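# Fit and lock the server's top cover

## Task

Close the server: seat its top cover and lock it shut, making sure no tool remains inside. The cover latches when slid closed, either by pushing it firmly or while both release buttons are pressed down. It must stay closed and locked after the robot lets go.

## Robot and tools

Robot: two seven-joint Kinova Gen3 arms, left_arm and right_arm, each with a parallel two-pad gripper that opens to 50 mm. Since the wrist does not fix the elbow, a big wrist turn can swing the elbow sideways. Both arms must never strike or squeeze each other, and that includes one gripper closing on the other's fingers. A clearance check may hold back commands that bring the arms too close, but it does not always prevent contact.

Frames: the scene frame has its origin at table height, midway between the arms' nominal bases. +x points out over the table, +z points up, and left_arm sits on the +y side (arm names do not match image sides). The real bases are at left_arm (-0.016, +0.405, +0.018) m and right_arm (0, -0.425, +0.018) m. On each gripper, the fingers point along its own +z and close along its own x. The reported position is the point between the pads; fingertips reach 17.5 mm further.

execute_actions(actions, cameras): actions is a list of actions. Each action is a list of up to 15 rows, and each row is one 1/30 s step. If an action has fewer rows, its last row is held until 15 steps are done. Every row has 18 numbers, each in [-1, 1], covering both arms even if only one moves: left dx, dy, dz, rx, ry, rz, left gripper position, force_limit, speed, then the same nine for the right arm. The six pose numbers are an offset, not a pose, measured along that arm's own Hand target axes. Every row counts from the Hand target at the start of the action, so sending the same offset again moves the arm further. 1.0 equals 0.6 m of travel or 180 degrees. rx, ry, rz together form a single rotation vector. Six zeros re-command the current Hand target. Gripper position: +1 is fully open at 50 mm, about -0.65 is where the pads meet, and -1 grips. force_limit runs from -1 to +1, about 20 N to 185 N per pad with 102 N at 0. Speed runs from -1 to +1, about 20 mm/s to 150 mm/s with 85 at 0. Both force_limit and speed start at +1. A 0 is a real command, so to leave a gripper unchanged, repeat its last three values. Images come back only when actions is empty or when cameras names them; ["all"] means every camera.

move(target, speed, blend, blocking, cameras): target is either one 18-number row in the same layout or a list of up to 15 such rows. Every row is an offset from the same starting Hand targets, not from the previous row. speed is the top path speed in m/s, from 0.002 to 0.5, default 0.25, given as one value or one per target. Turning is capped at twice that value in rad/s and at most 0.873 rad/s. blend, in metres, rounds the corners at intermediate targets; 0 means stop at each one. A move is cut off after 10 s. It neither slows nor steers for obstacles, and a fast gripper can overshoot or drift off its path. With blocking=false the result returns after about 0.5 s while the move keeps running. The result adds a move: line giving how it ended (done, off_target, moving, held or fault) plus limits such as paced or held. done means the arm is at rest within 3 mm and 2 degrees of its target. Neither done nor off_target tells you whether anything is touching.

wait(seconds): 0 to 10 s, the arms hold their commands. stop(): brakes a running move, but the fingers keep moving. zoom_image(camera, region): region is [x0, y0, x1, y1] in pixels of that camera's latest image, at most 504 by 504. Cameras are cam_head_left, cam_head_right, cam_high, cam_left_wrist and cam_right_wrist, each 896x504. clear_fault(arm): clears a reported torque fault on left_arm or right_arm. read_manual(section): licence texts only. finished_scene(scene): give the current scene number. It ends the scene for good, so call it only when the cover is locked and will stay so without the robot.

Result lines: end_effector_position (m) and end_effector_quat_wxyz are in the scene frame. These can be off by a few centimetres. Hand target is the last commanded pose, after the orientation clip, and the next offsets count from it. A gripper often rests a little short of it; if so, send the missing distance as an offset. Each step, commanded rotation is clipped to within 32 degrees of the measured one. Tool commands lists each gripper's current command. object_status codes: 0 moving, 1 blocked while opening, 2 blocked while closing (a grip), 3 reached the set position or the pads met. Opening in mm is roughly (250 - position_measured) x 0.202. Joint torques are in joint order; positive means toward a larger joint angle. Flange force is the external force in the gripper's own axes, including any held weight; a call that sends rows drops this line. Wrist depth is a 7x7 grid of distances in mm, read row by row from the top left and ranging from 164 to 4000. A dash means no value. Joint velocities may read "within noise". MOTOR HOT appears at 60 °C; at 75 °C that arm sags and stays stopped for 30 to 60 s or longer.

Cautions: the arms are stiff, so even a few millimetres past a firm contact presses very hard. Approach slowly, and back off by commanding the target to the near side of the gripper. Joint torque limits are 104.5 N m for the four large joints and 51.3 N m for the three wrist joints. Going over them, or straying 5 degrees from the planned motion, triggers a torque fault, and the arm then needs clear_fault. Do not drop the cover or release it while it is moving. Do not slam into the server or the table, and never let anything fall off the table. Long holds under load or at full stretch heat the motors. The drive limits joint speeds, so large moves may not be finished when a result returns.

Each tool is called after "Request:" as name(argument=value, ...) on one line, values as JSON.

## Session

Request:
execute_actions(actions=[])

Scene clock: 0.00 s.
left_arm: end_effector_position=(+0.3066, -0.1819, +0.2493) position_measured=3 object_status=3 end_effector_quat_wxyz=(+0.097, +0.985, -0.129, -0.062) | right_arm: end_effector_position=(+0.2194, -0.5711, +0.3122) position_measured=3 object_status=3 end_effector_quat_wxyz=(+0.047, +0.978, +0.196, +0.048)
Joint positions: left_arm=[0.825 0.916 0.269 0.642 0.007 1.531 0.741] | right_arm=[0.541 -0.208 -0.012 2.018 0.011 1.198 0.872]
Joint velocities: within noise
Joint torques (N m): no reading
Motor temperatures (°C): left_arm=[35 35 34 40 39 44 42] | right_arm=[37 37 36 32 47 42 42]
Flange force (N): no reading
Wrist depth (mm): cam_left_wrist=[407 386 379 375 371 378 364 / 412 405 386 381 377 383 370 / 419 412 393 387 382 381 379 / 426 419 397 393 387 385 385 / 433 428 404 398 395 402 396 / 441 432 423 405 414 409 404 / 448 443 432 427 420 417 411] | cam_right_wrist=[445 451 458 462 470 477 482 / 449 456 463 467 474 481 486 / 454 459 466 471 479 486 490 / 458 464 469 475 482 489 497 / 461 467 474 479 487 494 500 / 467 472 476 485 490 497 506 / 470 476 483 488 494 503 512]
Hand target: left_arm +0.3066, -0.1819, +0.2493; +0.097, +0.985, -0.129, -0.062 | right_arm +0.2194, -0.5711, +0.3122; +0.047, +0.978, +0.196, +0.048
Tool commands: left_gripper/position=+1.0 left_gripper/force_limit=+1.0 left_gripper/speed=+1.0 right_gripper/position=+1.0 right_gripper/force_limit=+1.0 right_gripper/speed=+1.0

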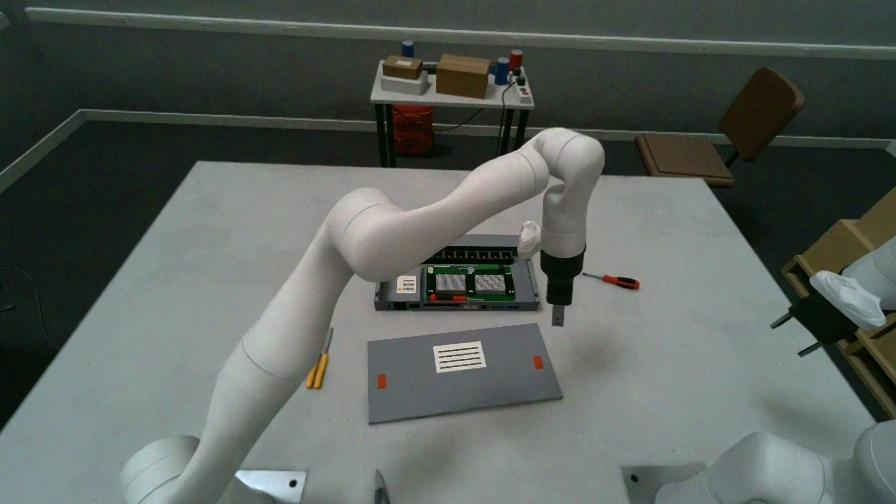

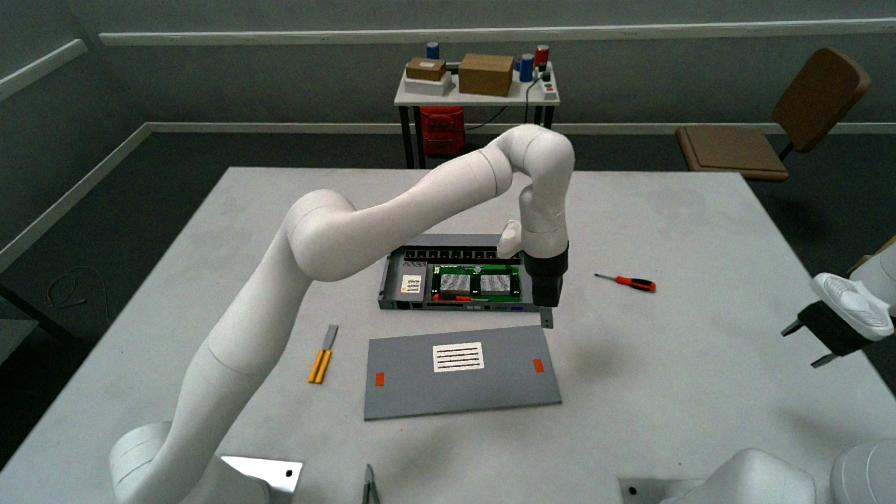

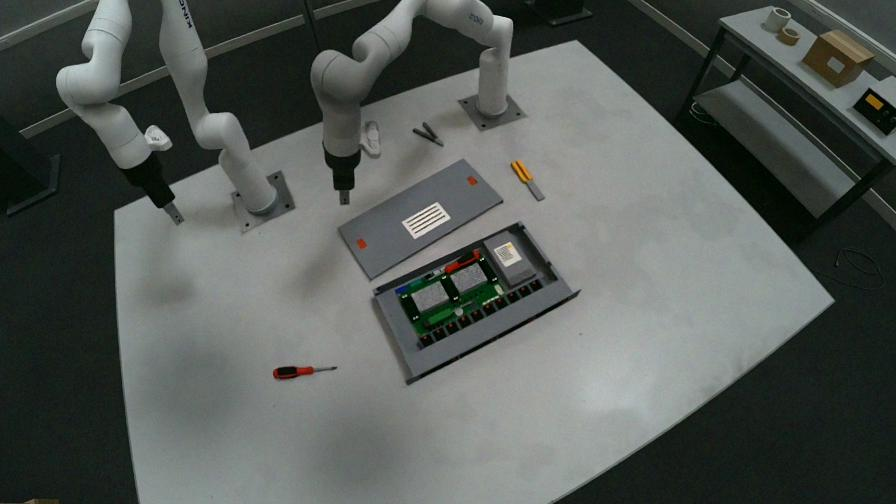

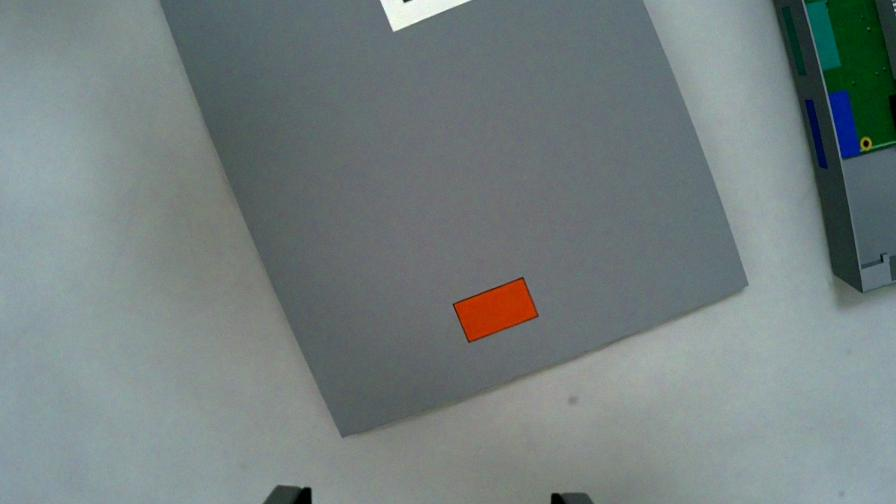

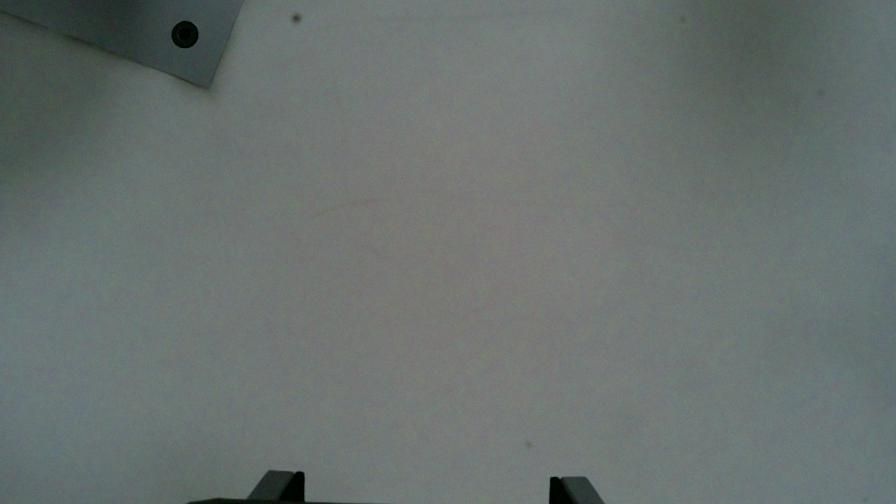

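Request:
zoom_image(camera="cam_high", region=[320, 140, 600, 400])

Request:
zoom_image(camera="cam_head_right", region=[350, 220, 580, 430])

Request:
zoom_image(camera="cam_head_left", region=[360, 220, 580, 330])

Scaled by 1.800 from the camera's 896x504 image, which has a finer 1280x720 frame.

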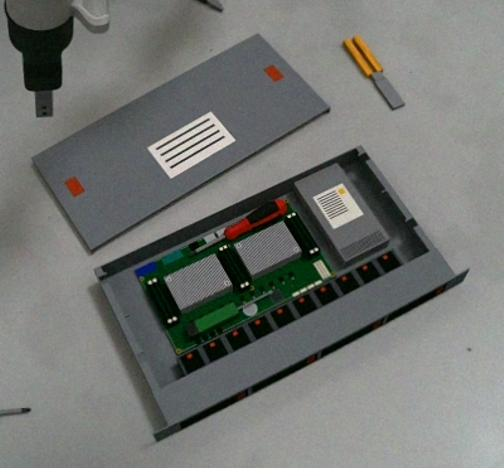

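Scaled by 2.191 from the camera's 896x504 image, which has a finer 1280x720 frame.

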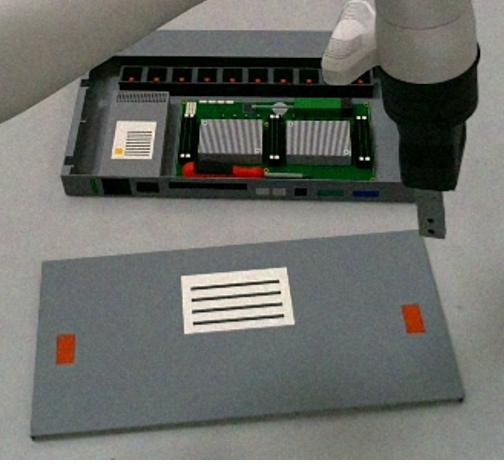

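Scaled by 2.291 from the camera's 896x504 image, which has a finer 1280x720 frame.

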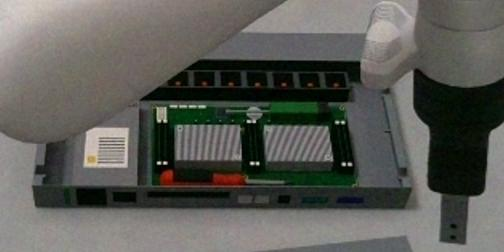

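Request:
move(target=[0.0677,-0.264,-0.405,0.0768,-0.0169,0.4145,1,1,1,0,0,0,0,0,0,1,1,1], cameras=["all"])

Scene clock: 4.37 s.
left_arm: end_effector_position=(+0.4192, +0.0005, +0.4484) position_measured=3 object_status=3 end_effector_quat_wxyz=(-0.001, +0.707, -0.706, +0.051) | right_arm: end_effector_position=(+0.2194, -0.5711, +0.3122) position_measured=3 object_status=3 end_effector_quat_wxyz=(+0.047, +0.978, +0.196, +0.048)
Joint positions: left_arm=[0.666 0.822 0.312 0.124 -0.279 2.099 -0.837] | right_arm=[0.541 -0.208 -0.012 2.018 0.011 1.198 0.872]
Joint torques (N m): left_arm=[0.54 -23.08 -0.09 -7.93 0.11 -0.63 -0.31] | right_arm=[0.31 -6.5 -0.5 -11.8 0.4 -0.1 -0.23]
Flange force (N): left_arm=no reading | right_arm=[-2.5 -0.4 7.7]
Wrist depth (mm): cam_left_wrist=[609 589 587 594 604 660 664 / 608 593 613 620 612 651 665 / 604 581 597 612 628 640 655 / 598 578 594 597 610 633 652 / 591 574 603 614 621 631 643 / 588 598 608 614 619 629 639 / 580 582 586 595 600 624 633] | cam_right_wrist=[444 451 458 464 468 475 482 / 450 455 462 467 473 479 486 / 455 461 467 473 478 485 491 / 457 464 472 475 482 489 496 / 463 467 473 481 485 493 501 / 465 471 477 485 490 500 503 / 469 476 483 489 495 501 512]
Hand target: left_arm +0.4197, +0.0000, +0.4490; +0.001, +0.708, -0.707, +0.000 | right_arm +0.2194, -0.5711, +0.3122; +0.047, +0.978, +0.196, +0.048
Off the commanded pose: left_arm 0.001 m, 6 deg | right_arm 0.000 m, 0 deg.
joint sent to its limit (left arm) — joint 6 (wrist pitch), upper limit. The joint targets are off in orientation, not in position.
move: off_target (left_arm)

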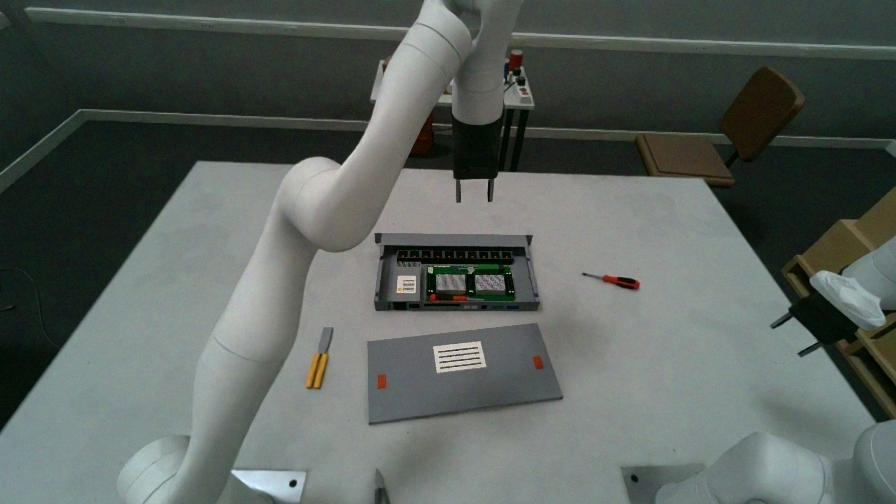

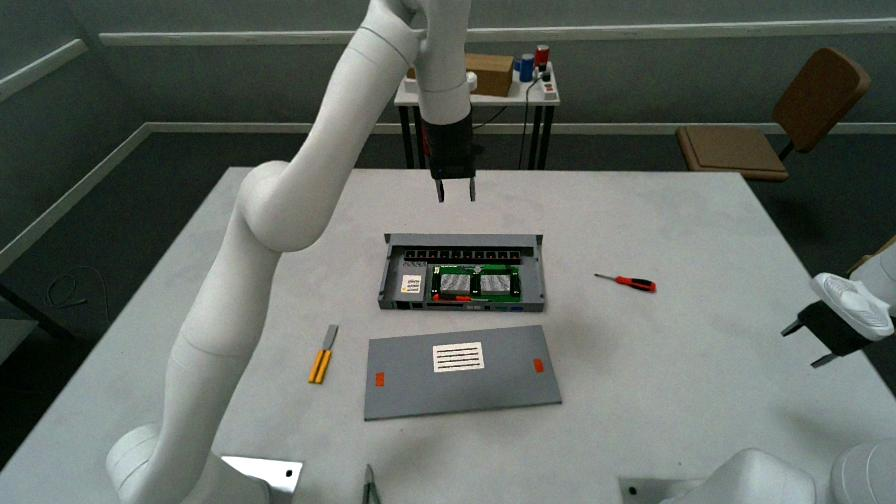

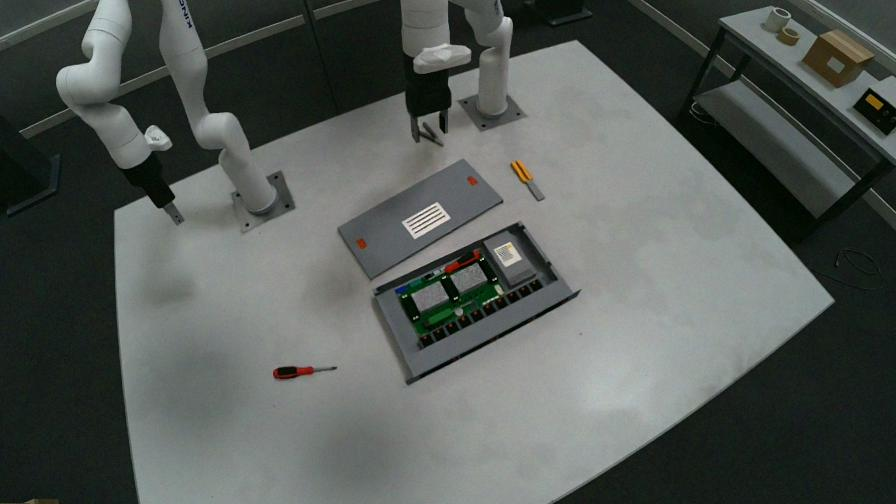

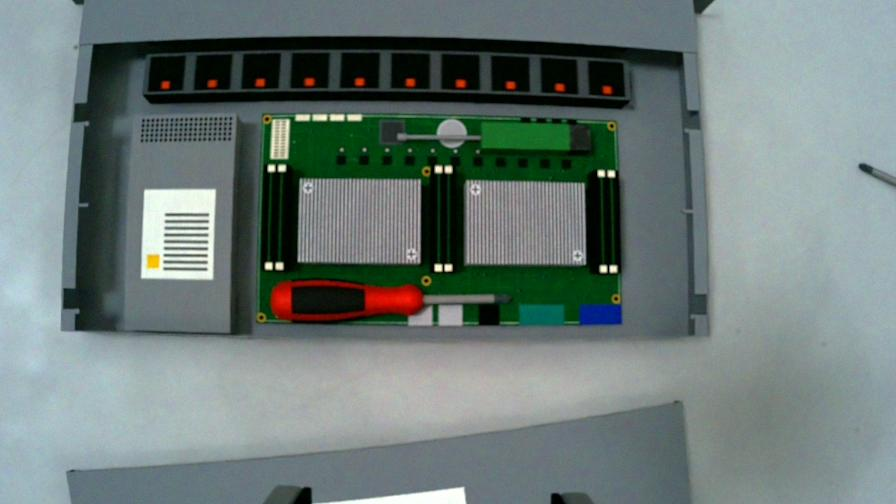

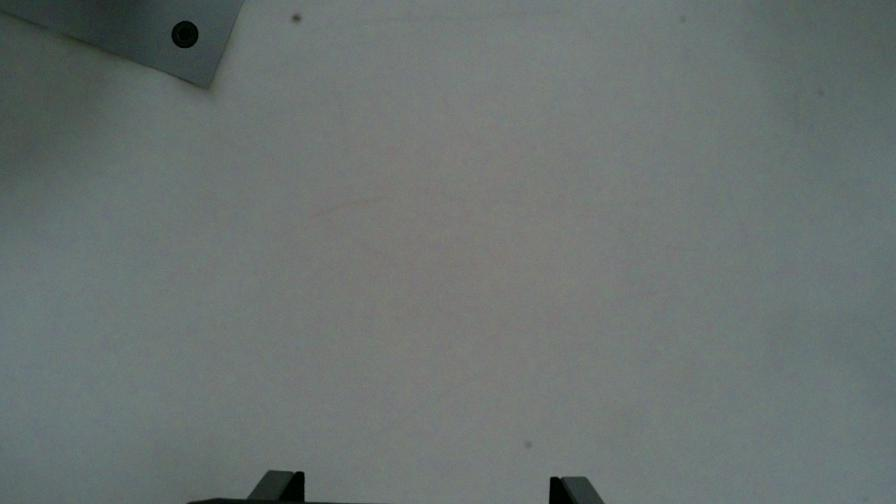

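Request:
zoom_image(camera="cam_left_wrist", region=[360, 90, 640, 250])

Request:
zoom_image(camera="cam_left_wrist", region=[50, 0, 340, 340])

Request:
zoom_image(camera="cam_left_wrist", region=[560, 0, 740, 360])

Request:
zoom_image(camera="cam_left_wrist", region=[250, 260, 640, 350])

Scaled by 1.800 from the camera's 896x504 image, which has a finer 1280x720 frame.

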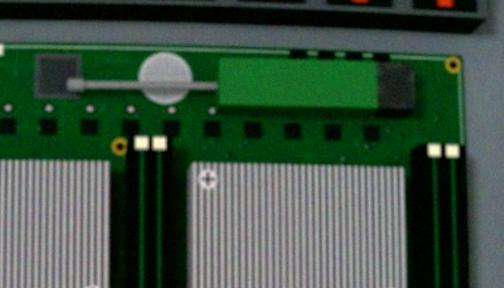

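Scaled by 1.482 from the camera's 896x504 image, which has a finer 1280x720 frame.

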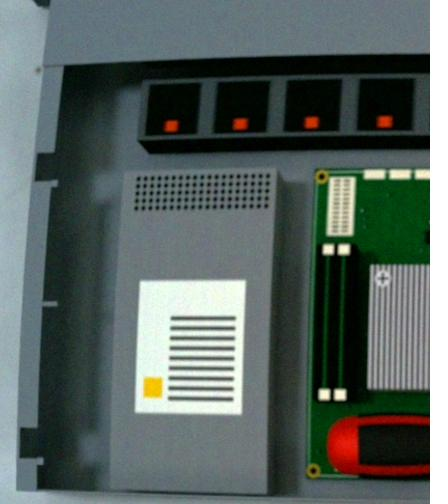

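Scaled by 1.400 from the camera's 896x504 image, which has a finer 1280x720 frame.

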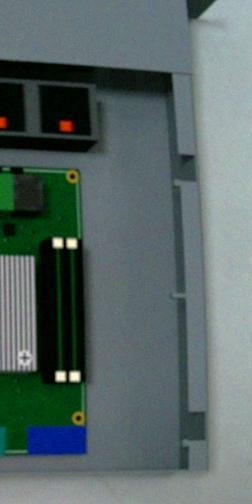

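Scaled by 1.292 from the camera's 896x504 image, which has a finer 1280x720 frame.

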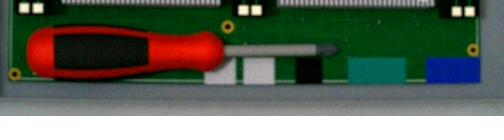

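Request:
move(target=[0,-0.112,0.382,0,0,-0.5,1,1,1,0,0,0,0,0,0,1,1,1], cameras=["cam_left_wrist","cam_head_right"])

Scene clock: 9.33 s.
left_arm: end_effector_position=(+0.4869, -0.0001, +0.2198) position_measured=3 object_status=3 end_effector_quat_wxyz=(+0.001, +1.000, +0.001, +0.000) | right_arm: end_effector_position=(+0.2194, -0.5711, +0.3122) position_measured=3 object_status=3 end_effector_quat_wxyz=(+0.047, +0.978, +0.196, +0.048)
Joint positions: left_arm=[0.594 0.906 0.085 0.706 -0.066 1.531 0.668] | right_arm=[0.541 -0.208 -0.012 2.018 0.011 1.198 0.872]
Joint torques (N m): left_arm=[0.55 -25.68 0.19 -9.67 0.02 -0.19 -0.39] | right_arm=[0.29 -6.52 -0.5 -11.83 0.39 -0.12 -0.21]
Flange force (N): left_arm=[-1.7 -1.4 -1.1] | right_arm=[-2.5 -0.5 7.7]
Wrist depth (mm): cam_left_wrist=[371 389 388 358 360 360 359 / 370 387 388 358 358 359 359 / 369 386 386 383 383 383 358 / 369 385 385 360 360 380 358 / 368 369 385 353 357 379 356 / 368 368 384 376 358 378 356 / 367 367 384 376 358 378 356] | cam_right_wrist=[445 452 460 463 470 476 481 / 450 457 463 466 474 481 485 / 452 461 467 472 478 485 491 / 458 464 472 475 481 490 497 / 461 469 473 479 486 493 500 / 466 471 478 485 491 497 507 / 469 476 482 489 494 503 512]
Hand target: left_arm +0.4868, -0.0001, +0.2198; +0.001, +1.000, +0.001, +0.000 | right_arm +0.2194, -0.5711, +0.3122; +0.047, +0.978, +0.196, +0.048
Off the commanded pose: left_arm 0.000 m, 0 deg | right_arm 0.000 m, 0 deg.
move: done
Images, in order (width x height): cam_head_right 896x504, cam_left_wrist 896x504.

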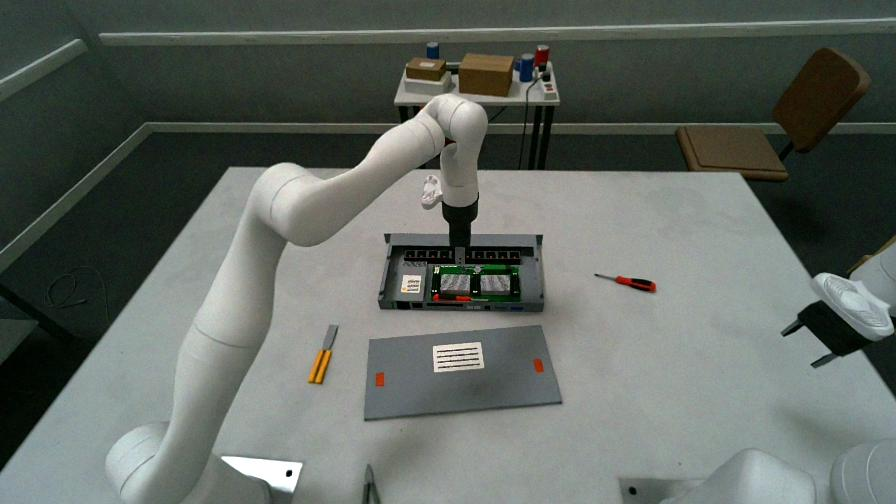

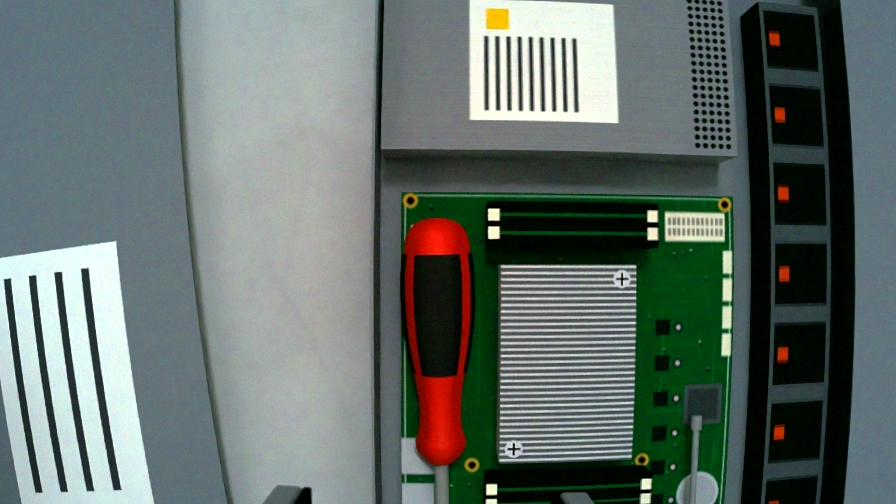

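Request:
move(target=[0.0062,0.0748,0.1997,0,0,0,-0.1,1,1,0,0,0,0,0,0,1,1,1], cameras=["cam_left_wrist","cam_head_right","cam_high"])

Scene clock: 11.07 s.
left_arm: end_effector_position=(+0.4906, -0.0452, +0.1001) position_measured=167 object_status=3 end_effector_quat_wxyz=(+0.001, +1.000, +0.001, +0.000) | right_arm: end_effector_position=(+0.2194, -0.5711, +0.3122) position_measured=3 object_status=3 end_effector_quat_wxyz=(+0.047, +0.978, +0.196, +0.048)
Joint positions: left_arm=[0.647 1.079 0.078 0.722 -0.07 1.342 0.719] | right_arm=[0.541 -0.208 -0.012 2.018 0.011 1.198 0.872]
Joint torques (N m): left_arm=[0.46 -27.57 0.22 -9.43 0.05 -0.2 -0.28] | right_arm=[0.26 -6.56 -0.47 -11.79 0.37 -0.12 -0.17]
Flange force (N): left_arm=[-1.1 -1.1 -1.4] | right_arm=[-2.2 -0.5 7.7]
Wrist depth (mm): cam_left_wrist=[251 267 267 259 242 242 261 / 251 267 266 233 239 242 260 / 250 266 266 234 239 239 260 / 249 265 265 242 238 239 259 / 249 265 265 257 238 238 259 / 248 265 264 256 239 240 259 / 248 263 264 256 239 240 257] | cam_right_wrist=[445 450 459 463 469 476 481 / 450 457 462 468 475 480 485 / 454 459 467 472 479 484 492 / 456 463 471 475 481 490 495 / 461 468 473 480 488 493 501 / 464 472 477 484 491 497 506 / 469 476 480 490 496 502 513]
Hand target: left_arm +0.4905, -0.0452, +0.1000; +0.001, +1.000, +0.001, +0.000 | right_arm +0.2194, -0.5711, +0.3122; +0.047, +0.978, +0.196, +0.048
Off the commanded pose: left_arm 0.000 m, 0 deg | right_arm 0.000 m, 0 deg.
move: done
Images, in order (width x height): cam_head_right 896x504, cam_high 896x504, cam_left_wrist 896x504.

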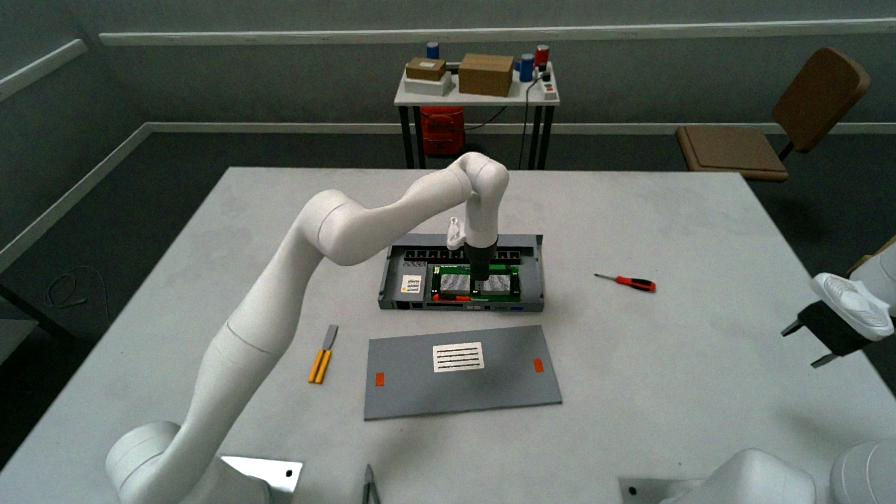

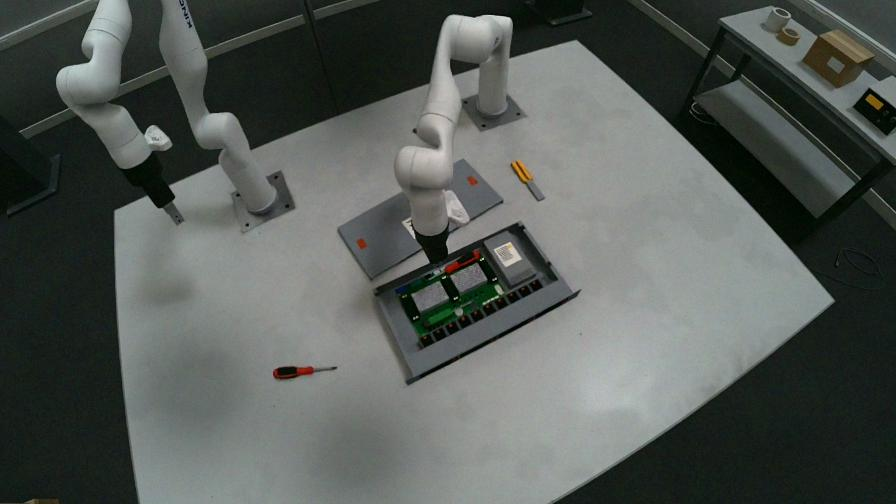

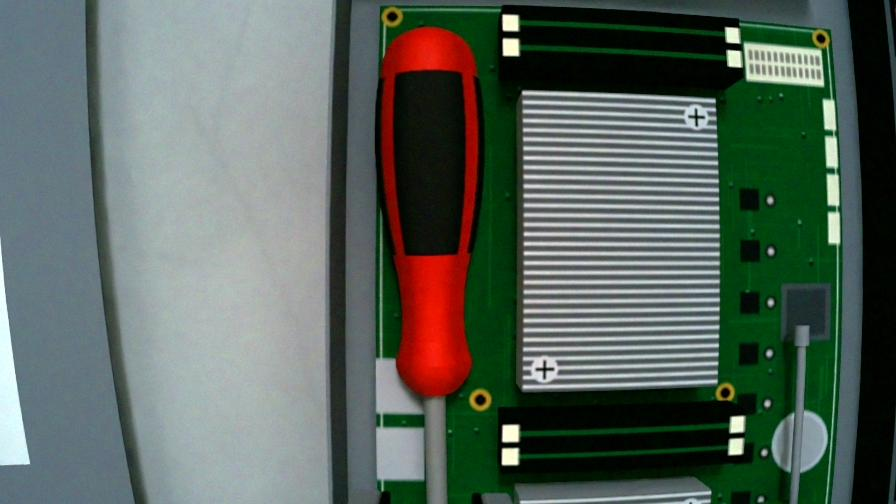

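Request:
zoom_image(camera="cam_left_wrist", region=[320, 330, 540, 504])

Scaled by 2.291 from the camera's 896x504 image, which has a finer 1280x720 frame.

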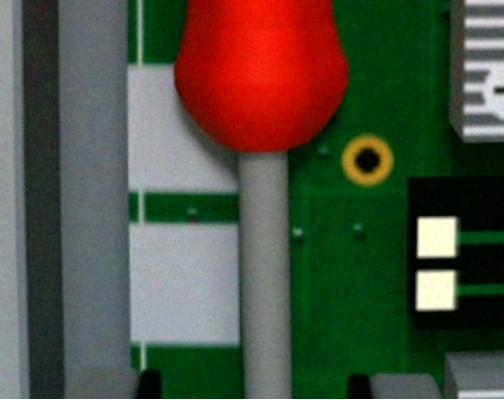

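Request:
move(target=[[0.0017,0,0.0833,0,0,0,-0.1,0,1,0.0,0,0,0.0301,-0.0308,0.1257,1,1,1],[0.0017,0,0.1233,0,0,0,-0.1,0,1,0.0,0,0,0.0301,-0.0308,0.1257,1,1,1]], speed=[0.25,0.06], blend=[0.01,0], cameras=["cam_left_wrist"])

Scene clock: 13.83 s.
left_arm: end_effector_position=(+0.4916, -0.0452, +0.0262) position_measured=167 object_status=3 end_effector_quat_wxyz=(+0.001, +1.000, +0.001, +0.000) | right_arm: end_effector_position=(+0.2194, -0.5710, +0.3122) position_measured=3 object_status=3 end_effector_quat_wxyz=(+0.000, +1.000, +0.000, +0.000)
Joint positions: left_arm=[0.647 1.158 0.072 0.79 -0.07 1.194 0.72] | right_arm=[0.591 -0.098 -0.044 1.921 -0.004 1.318 0.5]
Joint torques (N m): left_arm=[0.52 -25.21 0.2 -8.25 0.07 -0.58 -0.3] | right_arm=[0.28 -8.35 -0.46 -11.31 0.34 0.32 -0.22]
Flange force (N): left_arm=[-1.8 -1.8 -6.0] | right_arm=[-2.1 0.3 7.6]
Wrist depth (mm): cam_left_wrist=[193 193 170 - 166 166 169 / 192 192 189 - 165 166 166 / 192 192 188 - 165 165 165 / 191 192 188 170 165 165 165 / 191 191 188 169 184 164 165 / 191 191 187 169 184 - 184 / 190 190 187 183 166 166 166] | cam_right_wrist=[416 477 479 478 481 482 483 / 429 475 477 479 482 482 483 / 474 475 478 479 480 482 483 / 474 476 478 478 479 481 484 / 475 476 477 478 479 481 482 / 476 475 477 477 479 480 482 / 474 476 476 478 479 479 481]
Hand target: left_arm +0.4915, -0.0452, +0.0260; +0.001, +1.000, +0.001, +0.000 | right_arm +0.2194, -0.5711, +0.3122; +0.000, +1.000, +0.000, +0.000
Off the commanded pose: left_arm 0.000 m, 0 deg | right_arm 0.000 m, 0 deg.
move: done
Images, in order (width x height): cam_left_wrist 896x504.

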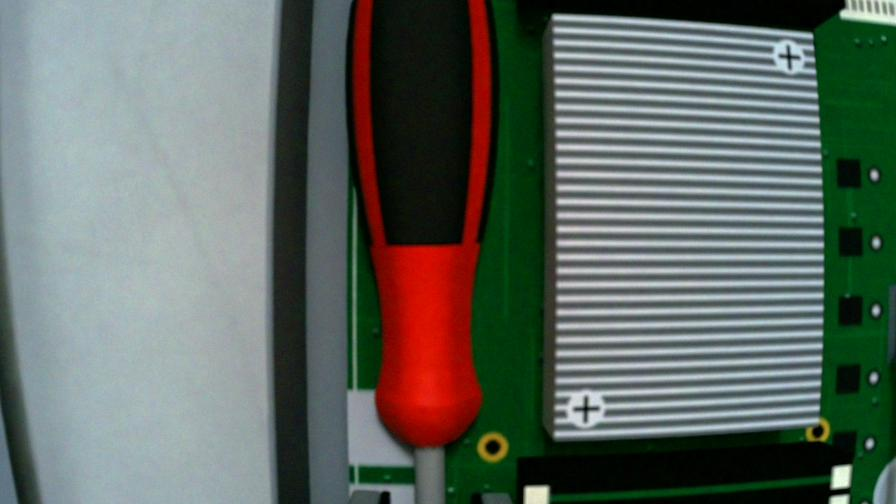

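Request:
move(target=[[0,0,-0.003,0,0,0,-1,-0.5,-0.5,0,0,0,0,0,0,1,1,1],[0,0,-0.19,0,0,0,-1,-0.5,-0.5,0,0,0,0,0,0,1,1,1]], speed=[0.05,0.2], cameras=["cam_left_wrist","cam_head_right"])

Scene clock: 15.73 s.
left_arm: end_effector_position=(+0.4916, -0.0451, +0.1401) position_measured=227 object_status=2 end_effector_quat_wxyz=(+0.001, +1.000, +0.001, +0.000) | right_arm: end_effector_position=(+0.2194, -0.5711, +0.3122) position_measured=3 object_status=3 end_effector_quat_wxyz=(+0.000, +1.000, +0.000, +0.000)
Joint positions: left_arm=[0.648 1.055 0.081 0.645 -0.07 1.443 0.716] | right_arm=[0.591 -0.098 -0.044 1.921 -0.004 1.318 0.5]
Joint torques (N m): left_arm=[0.56 -27.82 0.22 -9.76 0 -0.22 -0.29] | right_arm=[0.33 -8.4 -0.41 -11.31 0.32 0.32 -0.21]
Flange force (N): left_arm=[-1.3 -1.3 -0.8] | right_arm=[-1.9 0.2 7.6]
Wrist depth (mm): cam_left_wrist=[291 306 307 - 304 306 294 / 290 306 307 - 281 301 280 / 290 305 307 - 279 299 294 / 290 305 305 168 279 299 293 / 288 304 304 170 277 298 293 / 288 304 304 169 280 299 293 / 288 303 303 296 277 297 280] | cam_right_wrist=[415 476 478 479 479 482 482 / 430 476 478 479 479 481 483 / 474 477 479 480 480 483 481 / 474 475 479 478 481 481 483 / 477 476 478 478 480 479 483 / 475 476 478 478 480 479 482 / 475 477 476 479 479 480 481]
Hand target: left_arm +0.4916, -0.0451, +0.1400; +0.001, +1.000, +0.001, +0.000 | right_arm +0.2194, -0.5711, +0.3122; +0.000, +1.000, +0.000, +0.000
Off the commanded pose: left_arm 0.000 m, 0 deg | right_arm 0.000 m, 0 deg.
move: done
Images, in order (width x height): cam_head_right 896x504, cam_left_wrist 896x504.

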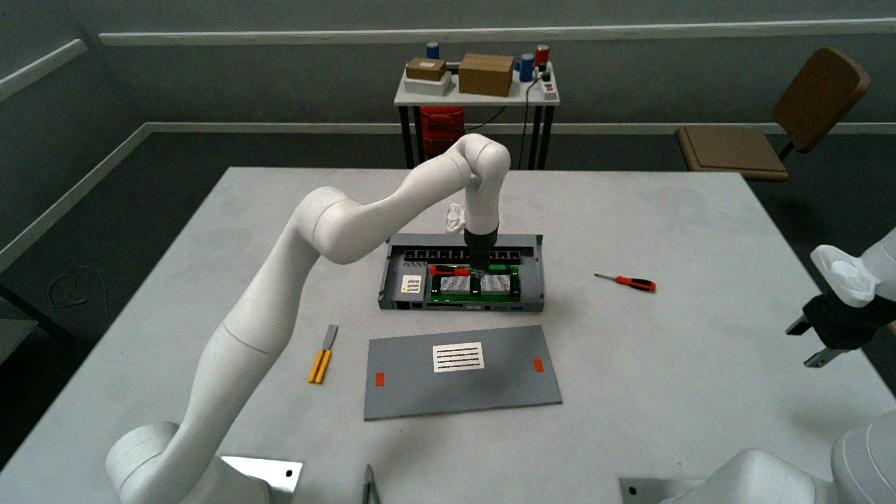

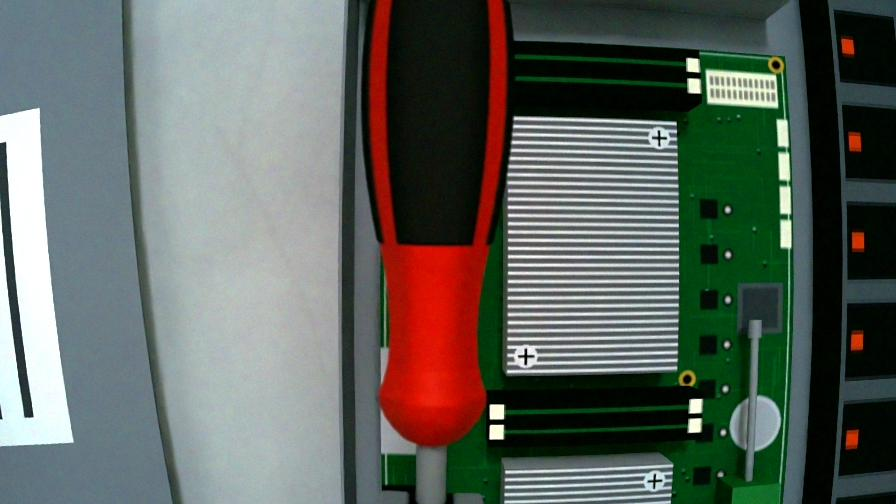

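Request:
move(target=[[0.114,-0.625,0,0,0,0,-1,-0.5,-0.5,0.634,-0.8685,0.137,0,0,0,0,1,1],[0.114,-0.625,0.15,0,0,0,-1,-0.5,-0.5,0.634,-0.8685,0.137,0,0,0,0,1,1],[0.114,-0.625,0.1885,0,0,0,-0.1,-0.5,0,0.634,-0.8685,0.137,0,0,0,0,1,1],[0.114,-0.625,0,0,0,0,-0.1,-0.5,0,0.634,-0.8685,0.137,0,0,0,0,1,1]], speed=[0.3,0.2,0.06,0.25], blend=[0.03,0.01,0,0], cameras=["all"])

Scene clock: 21.10 s.
left_arm: end_effector_position=(+0.5595, +0.3300, +0.1396) position_measured=167 object_status=3 end_effector_quat_wxyz=(+0.001, +1.000, +0.001, +0.000) | right_arm: end_effector_position=(+0.5990, -0.0504, +0.2294) position_measured=152 object_status=3 end_effector_quat_wxyz=(-0.014, +1.000, +0.000, +0.023)
Joint positions: left_arm=[0.031 0.778 0.073 1.231 -0.055 1.135 0.125] | right_arm=[-0.539 1.193 -0.36 0.035 0.358 1.862 -0.6]
Joint torques (N m): left_arm=[0.54 -23.02 0.14 -8.75 0.03 -0.23 -0.3] | right_arm=[0.28 -30.25 -0.42 -10.73 0.55 0.11 -0.19]
Flange force (N): left_arm=[-1.1 -0.4 -1.8] | right_arm=no reading
Wrist depth (mm): cam_left_wrist=[306 306 308 309 308 309 310 / 305 306 307 306 308 309 309 / 305 305 306 290 308 308 308 / 304 304 305 293 307 308 307 / 304 304 305 306 306 306 307 / 303 304 304 305 305 306 306 / 302 303 303 304 305 306 306] | cam_right_wrist=[388 387 369 390 359 408 411 / 387 384 370 391 358 406 411 / 386 382 368 389 356 405 410 / 385 381 367 389 355 404 408 / 383 380 366 388 353 355 408 / 383 380 367 387 354 354 406 / 382 378 364 367 352 355 405]
Hand target: left_arm +0.5595, +0.3300, +0.1396; +0.001, +1.000, +0.001, +0.000 | right_arm +0.5997, -0.0499, +0.2298; +0.000, +1.000, +0.000, +0.000
Off the commanded pose: left_arm 0.000 m, 0 deg | right_arm 0.001 m, 3 deg.
elbow stopped short (right arm): the move would have taken joint 4 (elbow) straighter than the controller allows.
move: off_target (right_arm)

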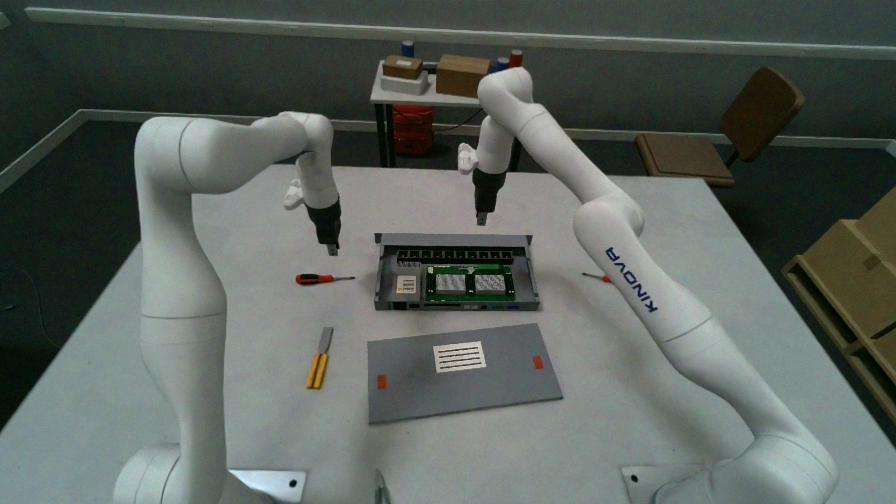

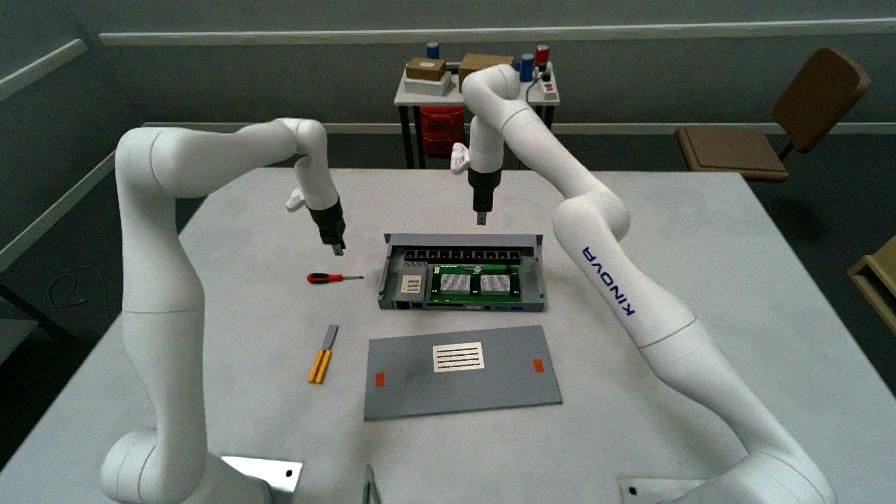

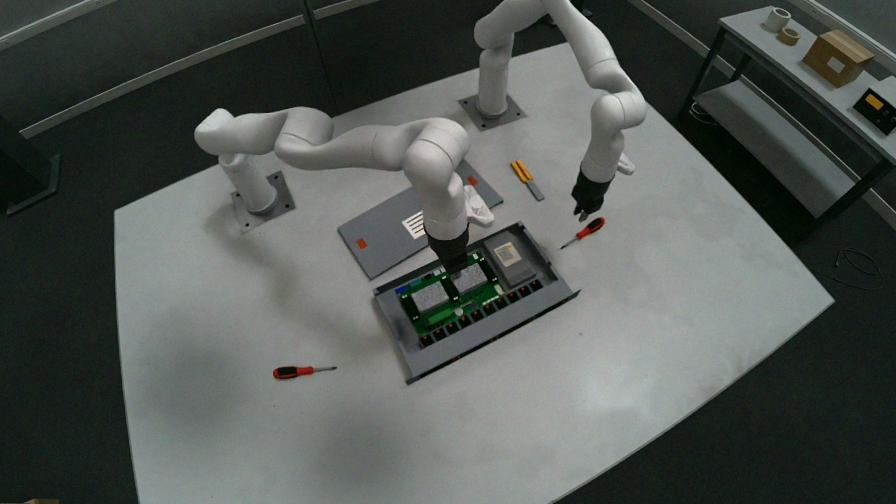

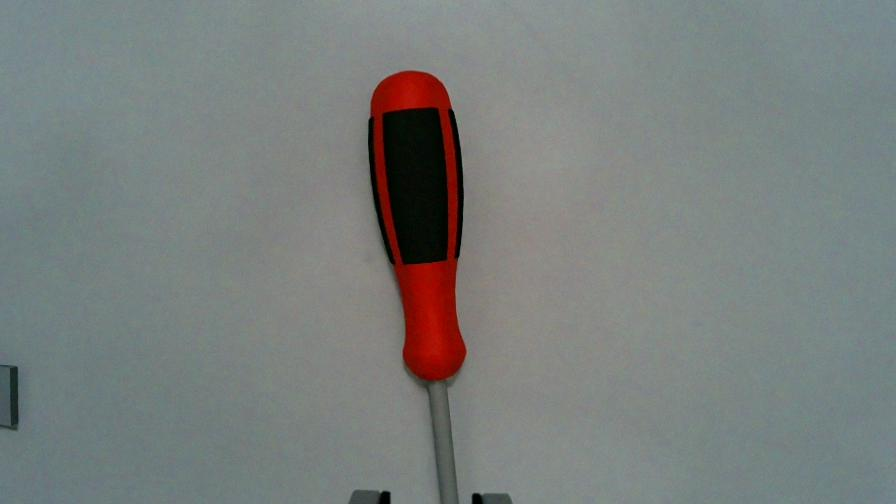

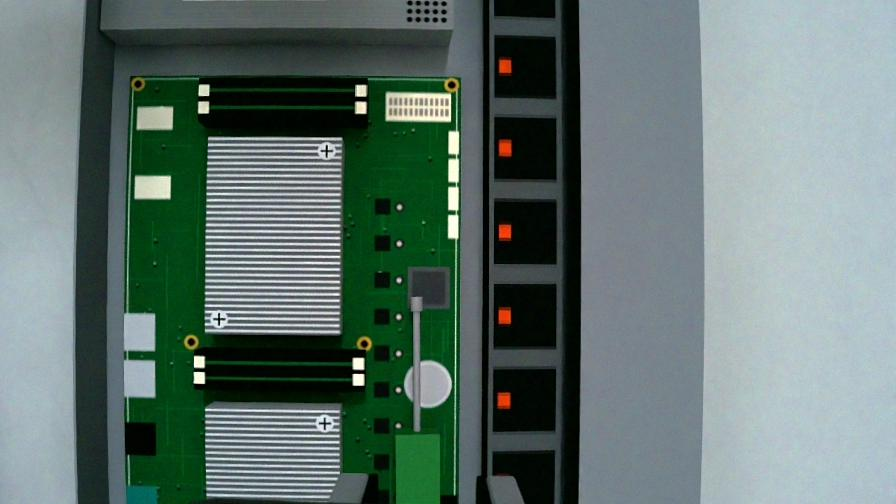

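Request:
move(target=[-0.383,0.25,-0.183,0,0,0,1,0,1,0.0055,-0.008,0.216,0,0,0,-0.1,0,1], cameras=["cam_left_wrist","cam_right_wrist"])

Request:
zoom_image(camera="cam_left_wrist", region=[0, 0, 504, 504])

Scene clock: 23.23 s.
left_arm: end_effector_position=(+0.3299, +0.1799, +0.2496) position_measured=3 object_status=3 end_effector_quat_wxyz=(+0.000, +1.000, +0.001, +0.000) | right_arm: end_effector_position=(+0.6030, -0.0452, +0.1002) position_measured=167 object_status=3 end_effector_quat_wxyz=(+0.000, +1.000, +0.000, +0.000)
Joint positions: left_arm=[0.387 0.298 0.146 1.685 -0.045 1.162 0.564] | right_arm=[-0.492 1.25 -0.378 0.344 0.358 1.571 -0.665]
Joint torques (N m): left_arm=[0.47 -14.63 -0.11 -8.88 0.04 -0.22 -0.26] | right_arm=[0.27 -30.97 -1.25 -11.02 0.31 0.29 -0.21]
Flange force (N): left_arm=[-0.7 -0.1 -1.5] | right_arm=no reading
Wrist depth (mm): cam_left_wrist=[416 417 418 415 421 421 424 / 416 417 418 418 420 420 423 / 415 416 416 418 418 419 420 / 413 416 416 416 418 419 419 / 412 400 400 400 418 417 415 / 412 399 400 401 417 413 388 / 411 397 400 400 415 386 387] | cam_right_wrist=[256 239 240 257 236 220 220 / 256 236 257 257 236 220 220 / 255 236 257 257 235 219 220 / 255 236 256 257 235 220 220 / 255 236 256 257 235 219 220 / 255 238 256 257 235 220 220 / 255 238 238 256 235 219 219]
Hand target: left_arm +0.3299, +0.1798, +0.2497; +0.001, +1.000, +0.001, +0.000 | right_arm +0.6030, -0.0452, +0.1002; +0.000, +1.000, +0.000, +0.000
Off the commanded pose: left_arm 0.000 m, 0 deg | right_arm 0.000 m, 0 deg.
move: done
Images, in order (width x height): cam_left_wrist 896x504, cam_right_wrist 896x504.

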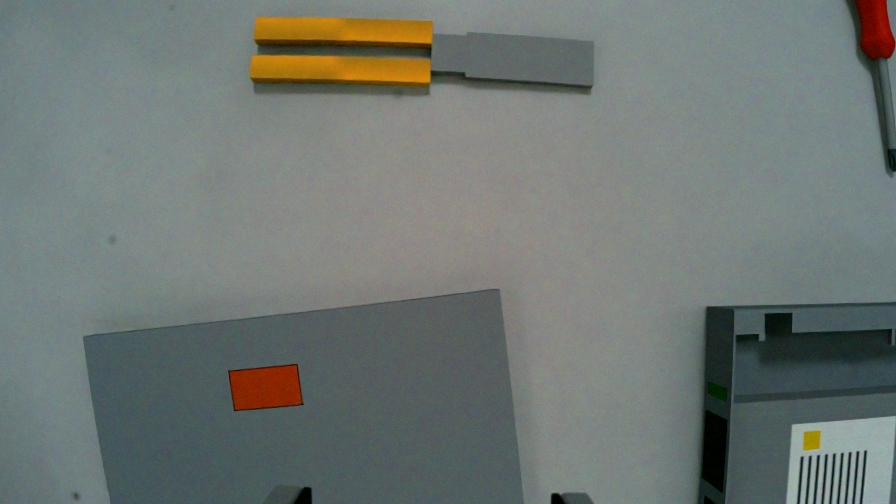

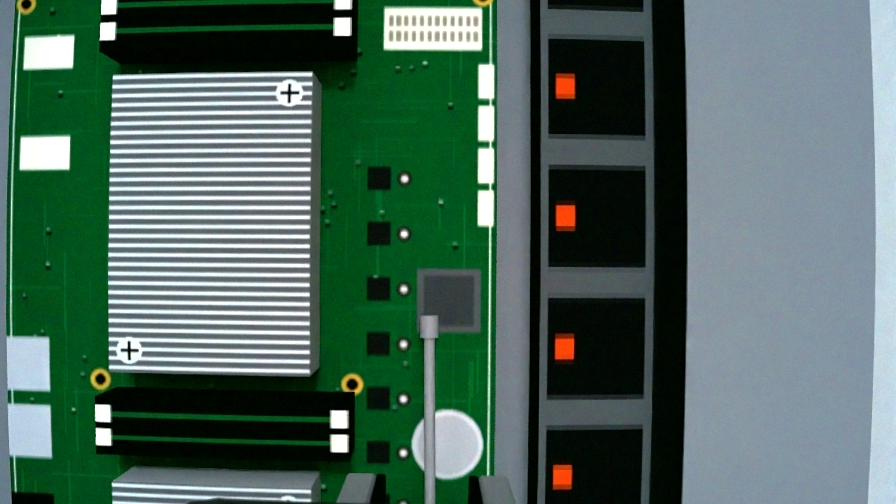

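Scaled by 1.000.

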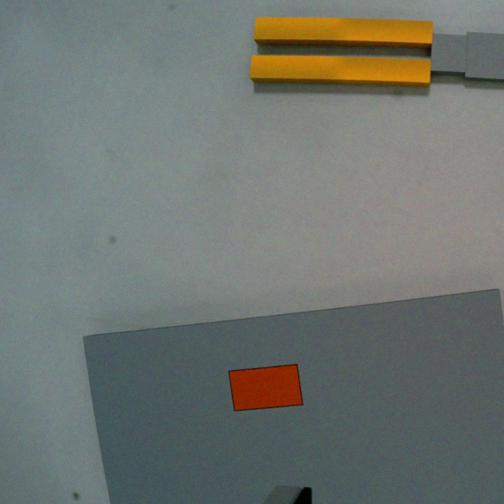

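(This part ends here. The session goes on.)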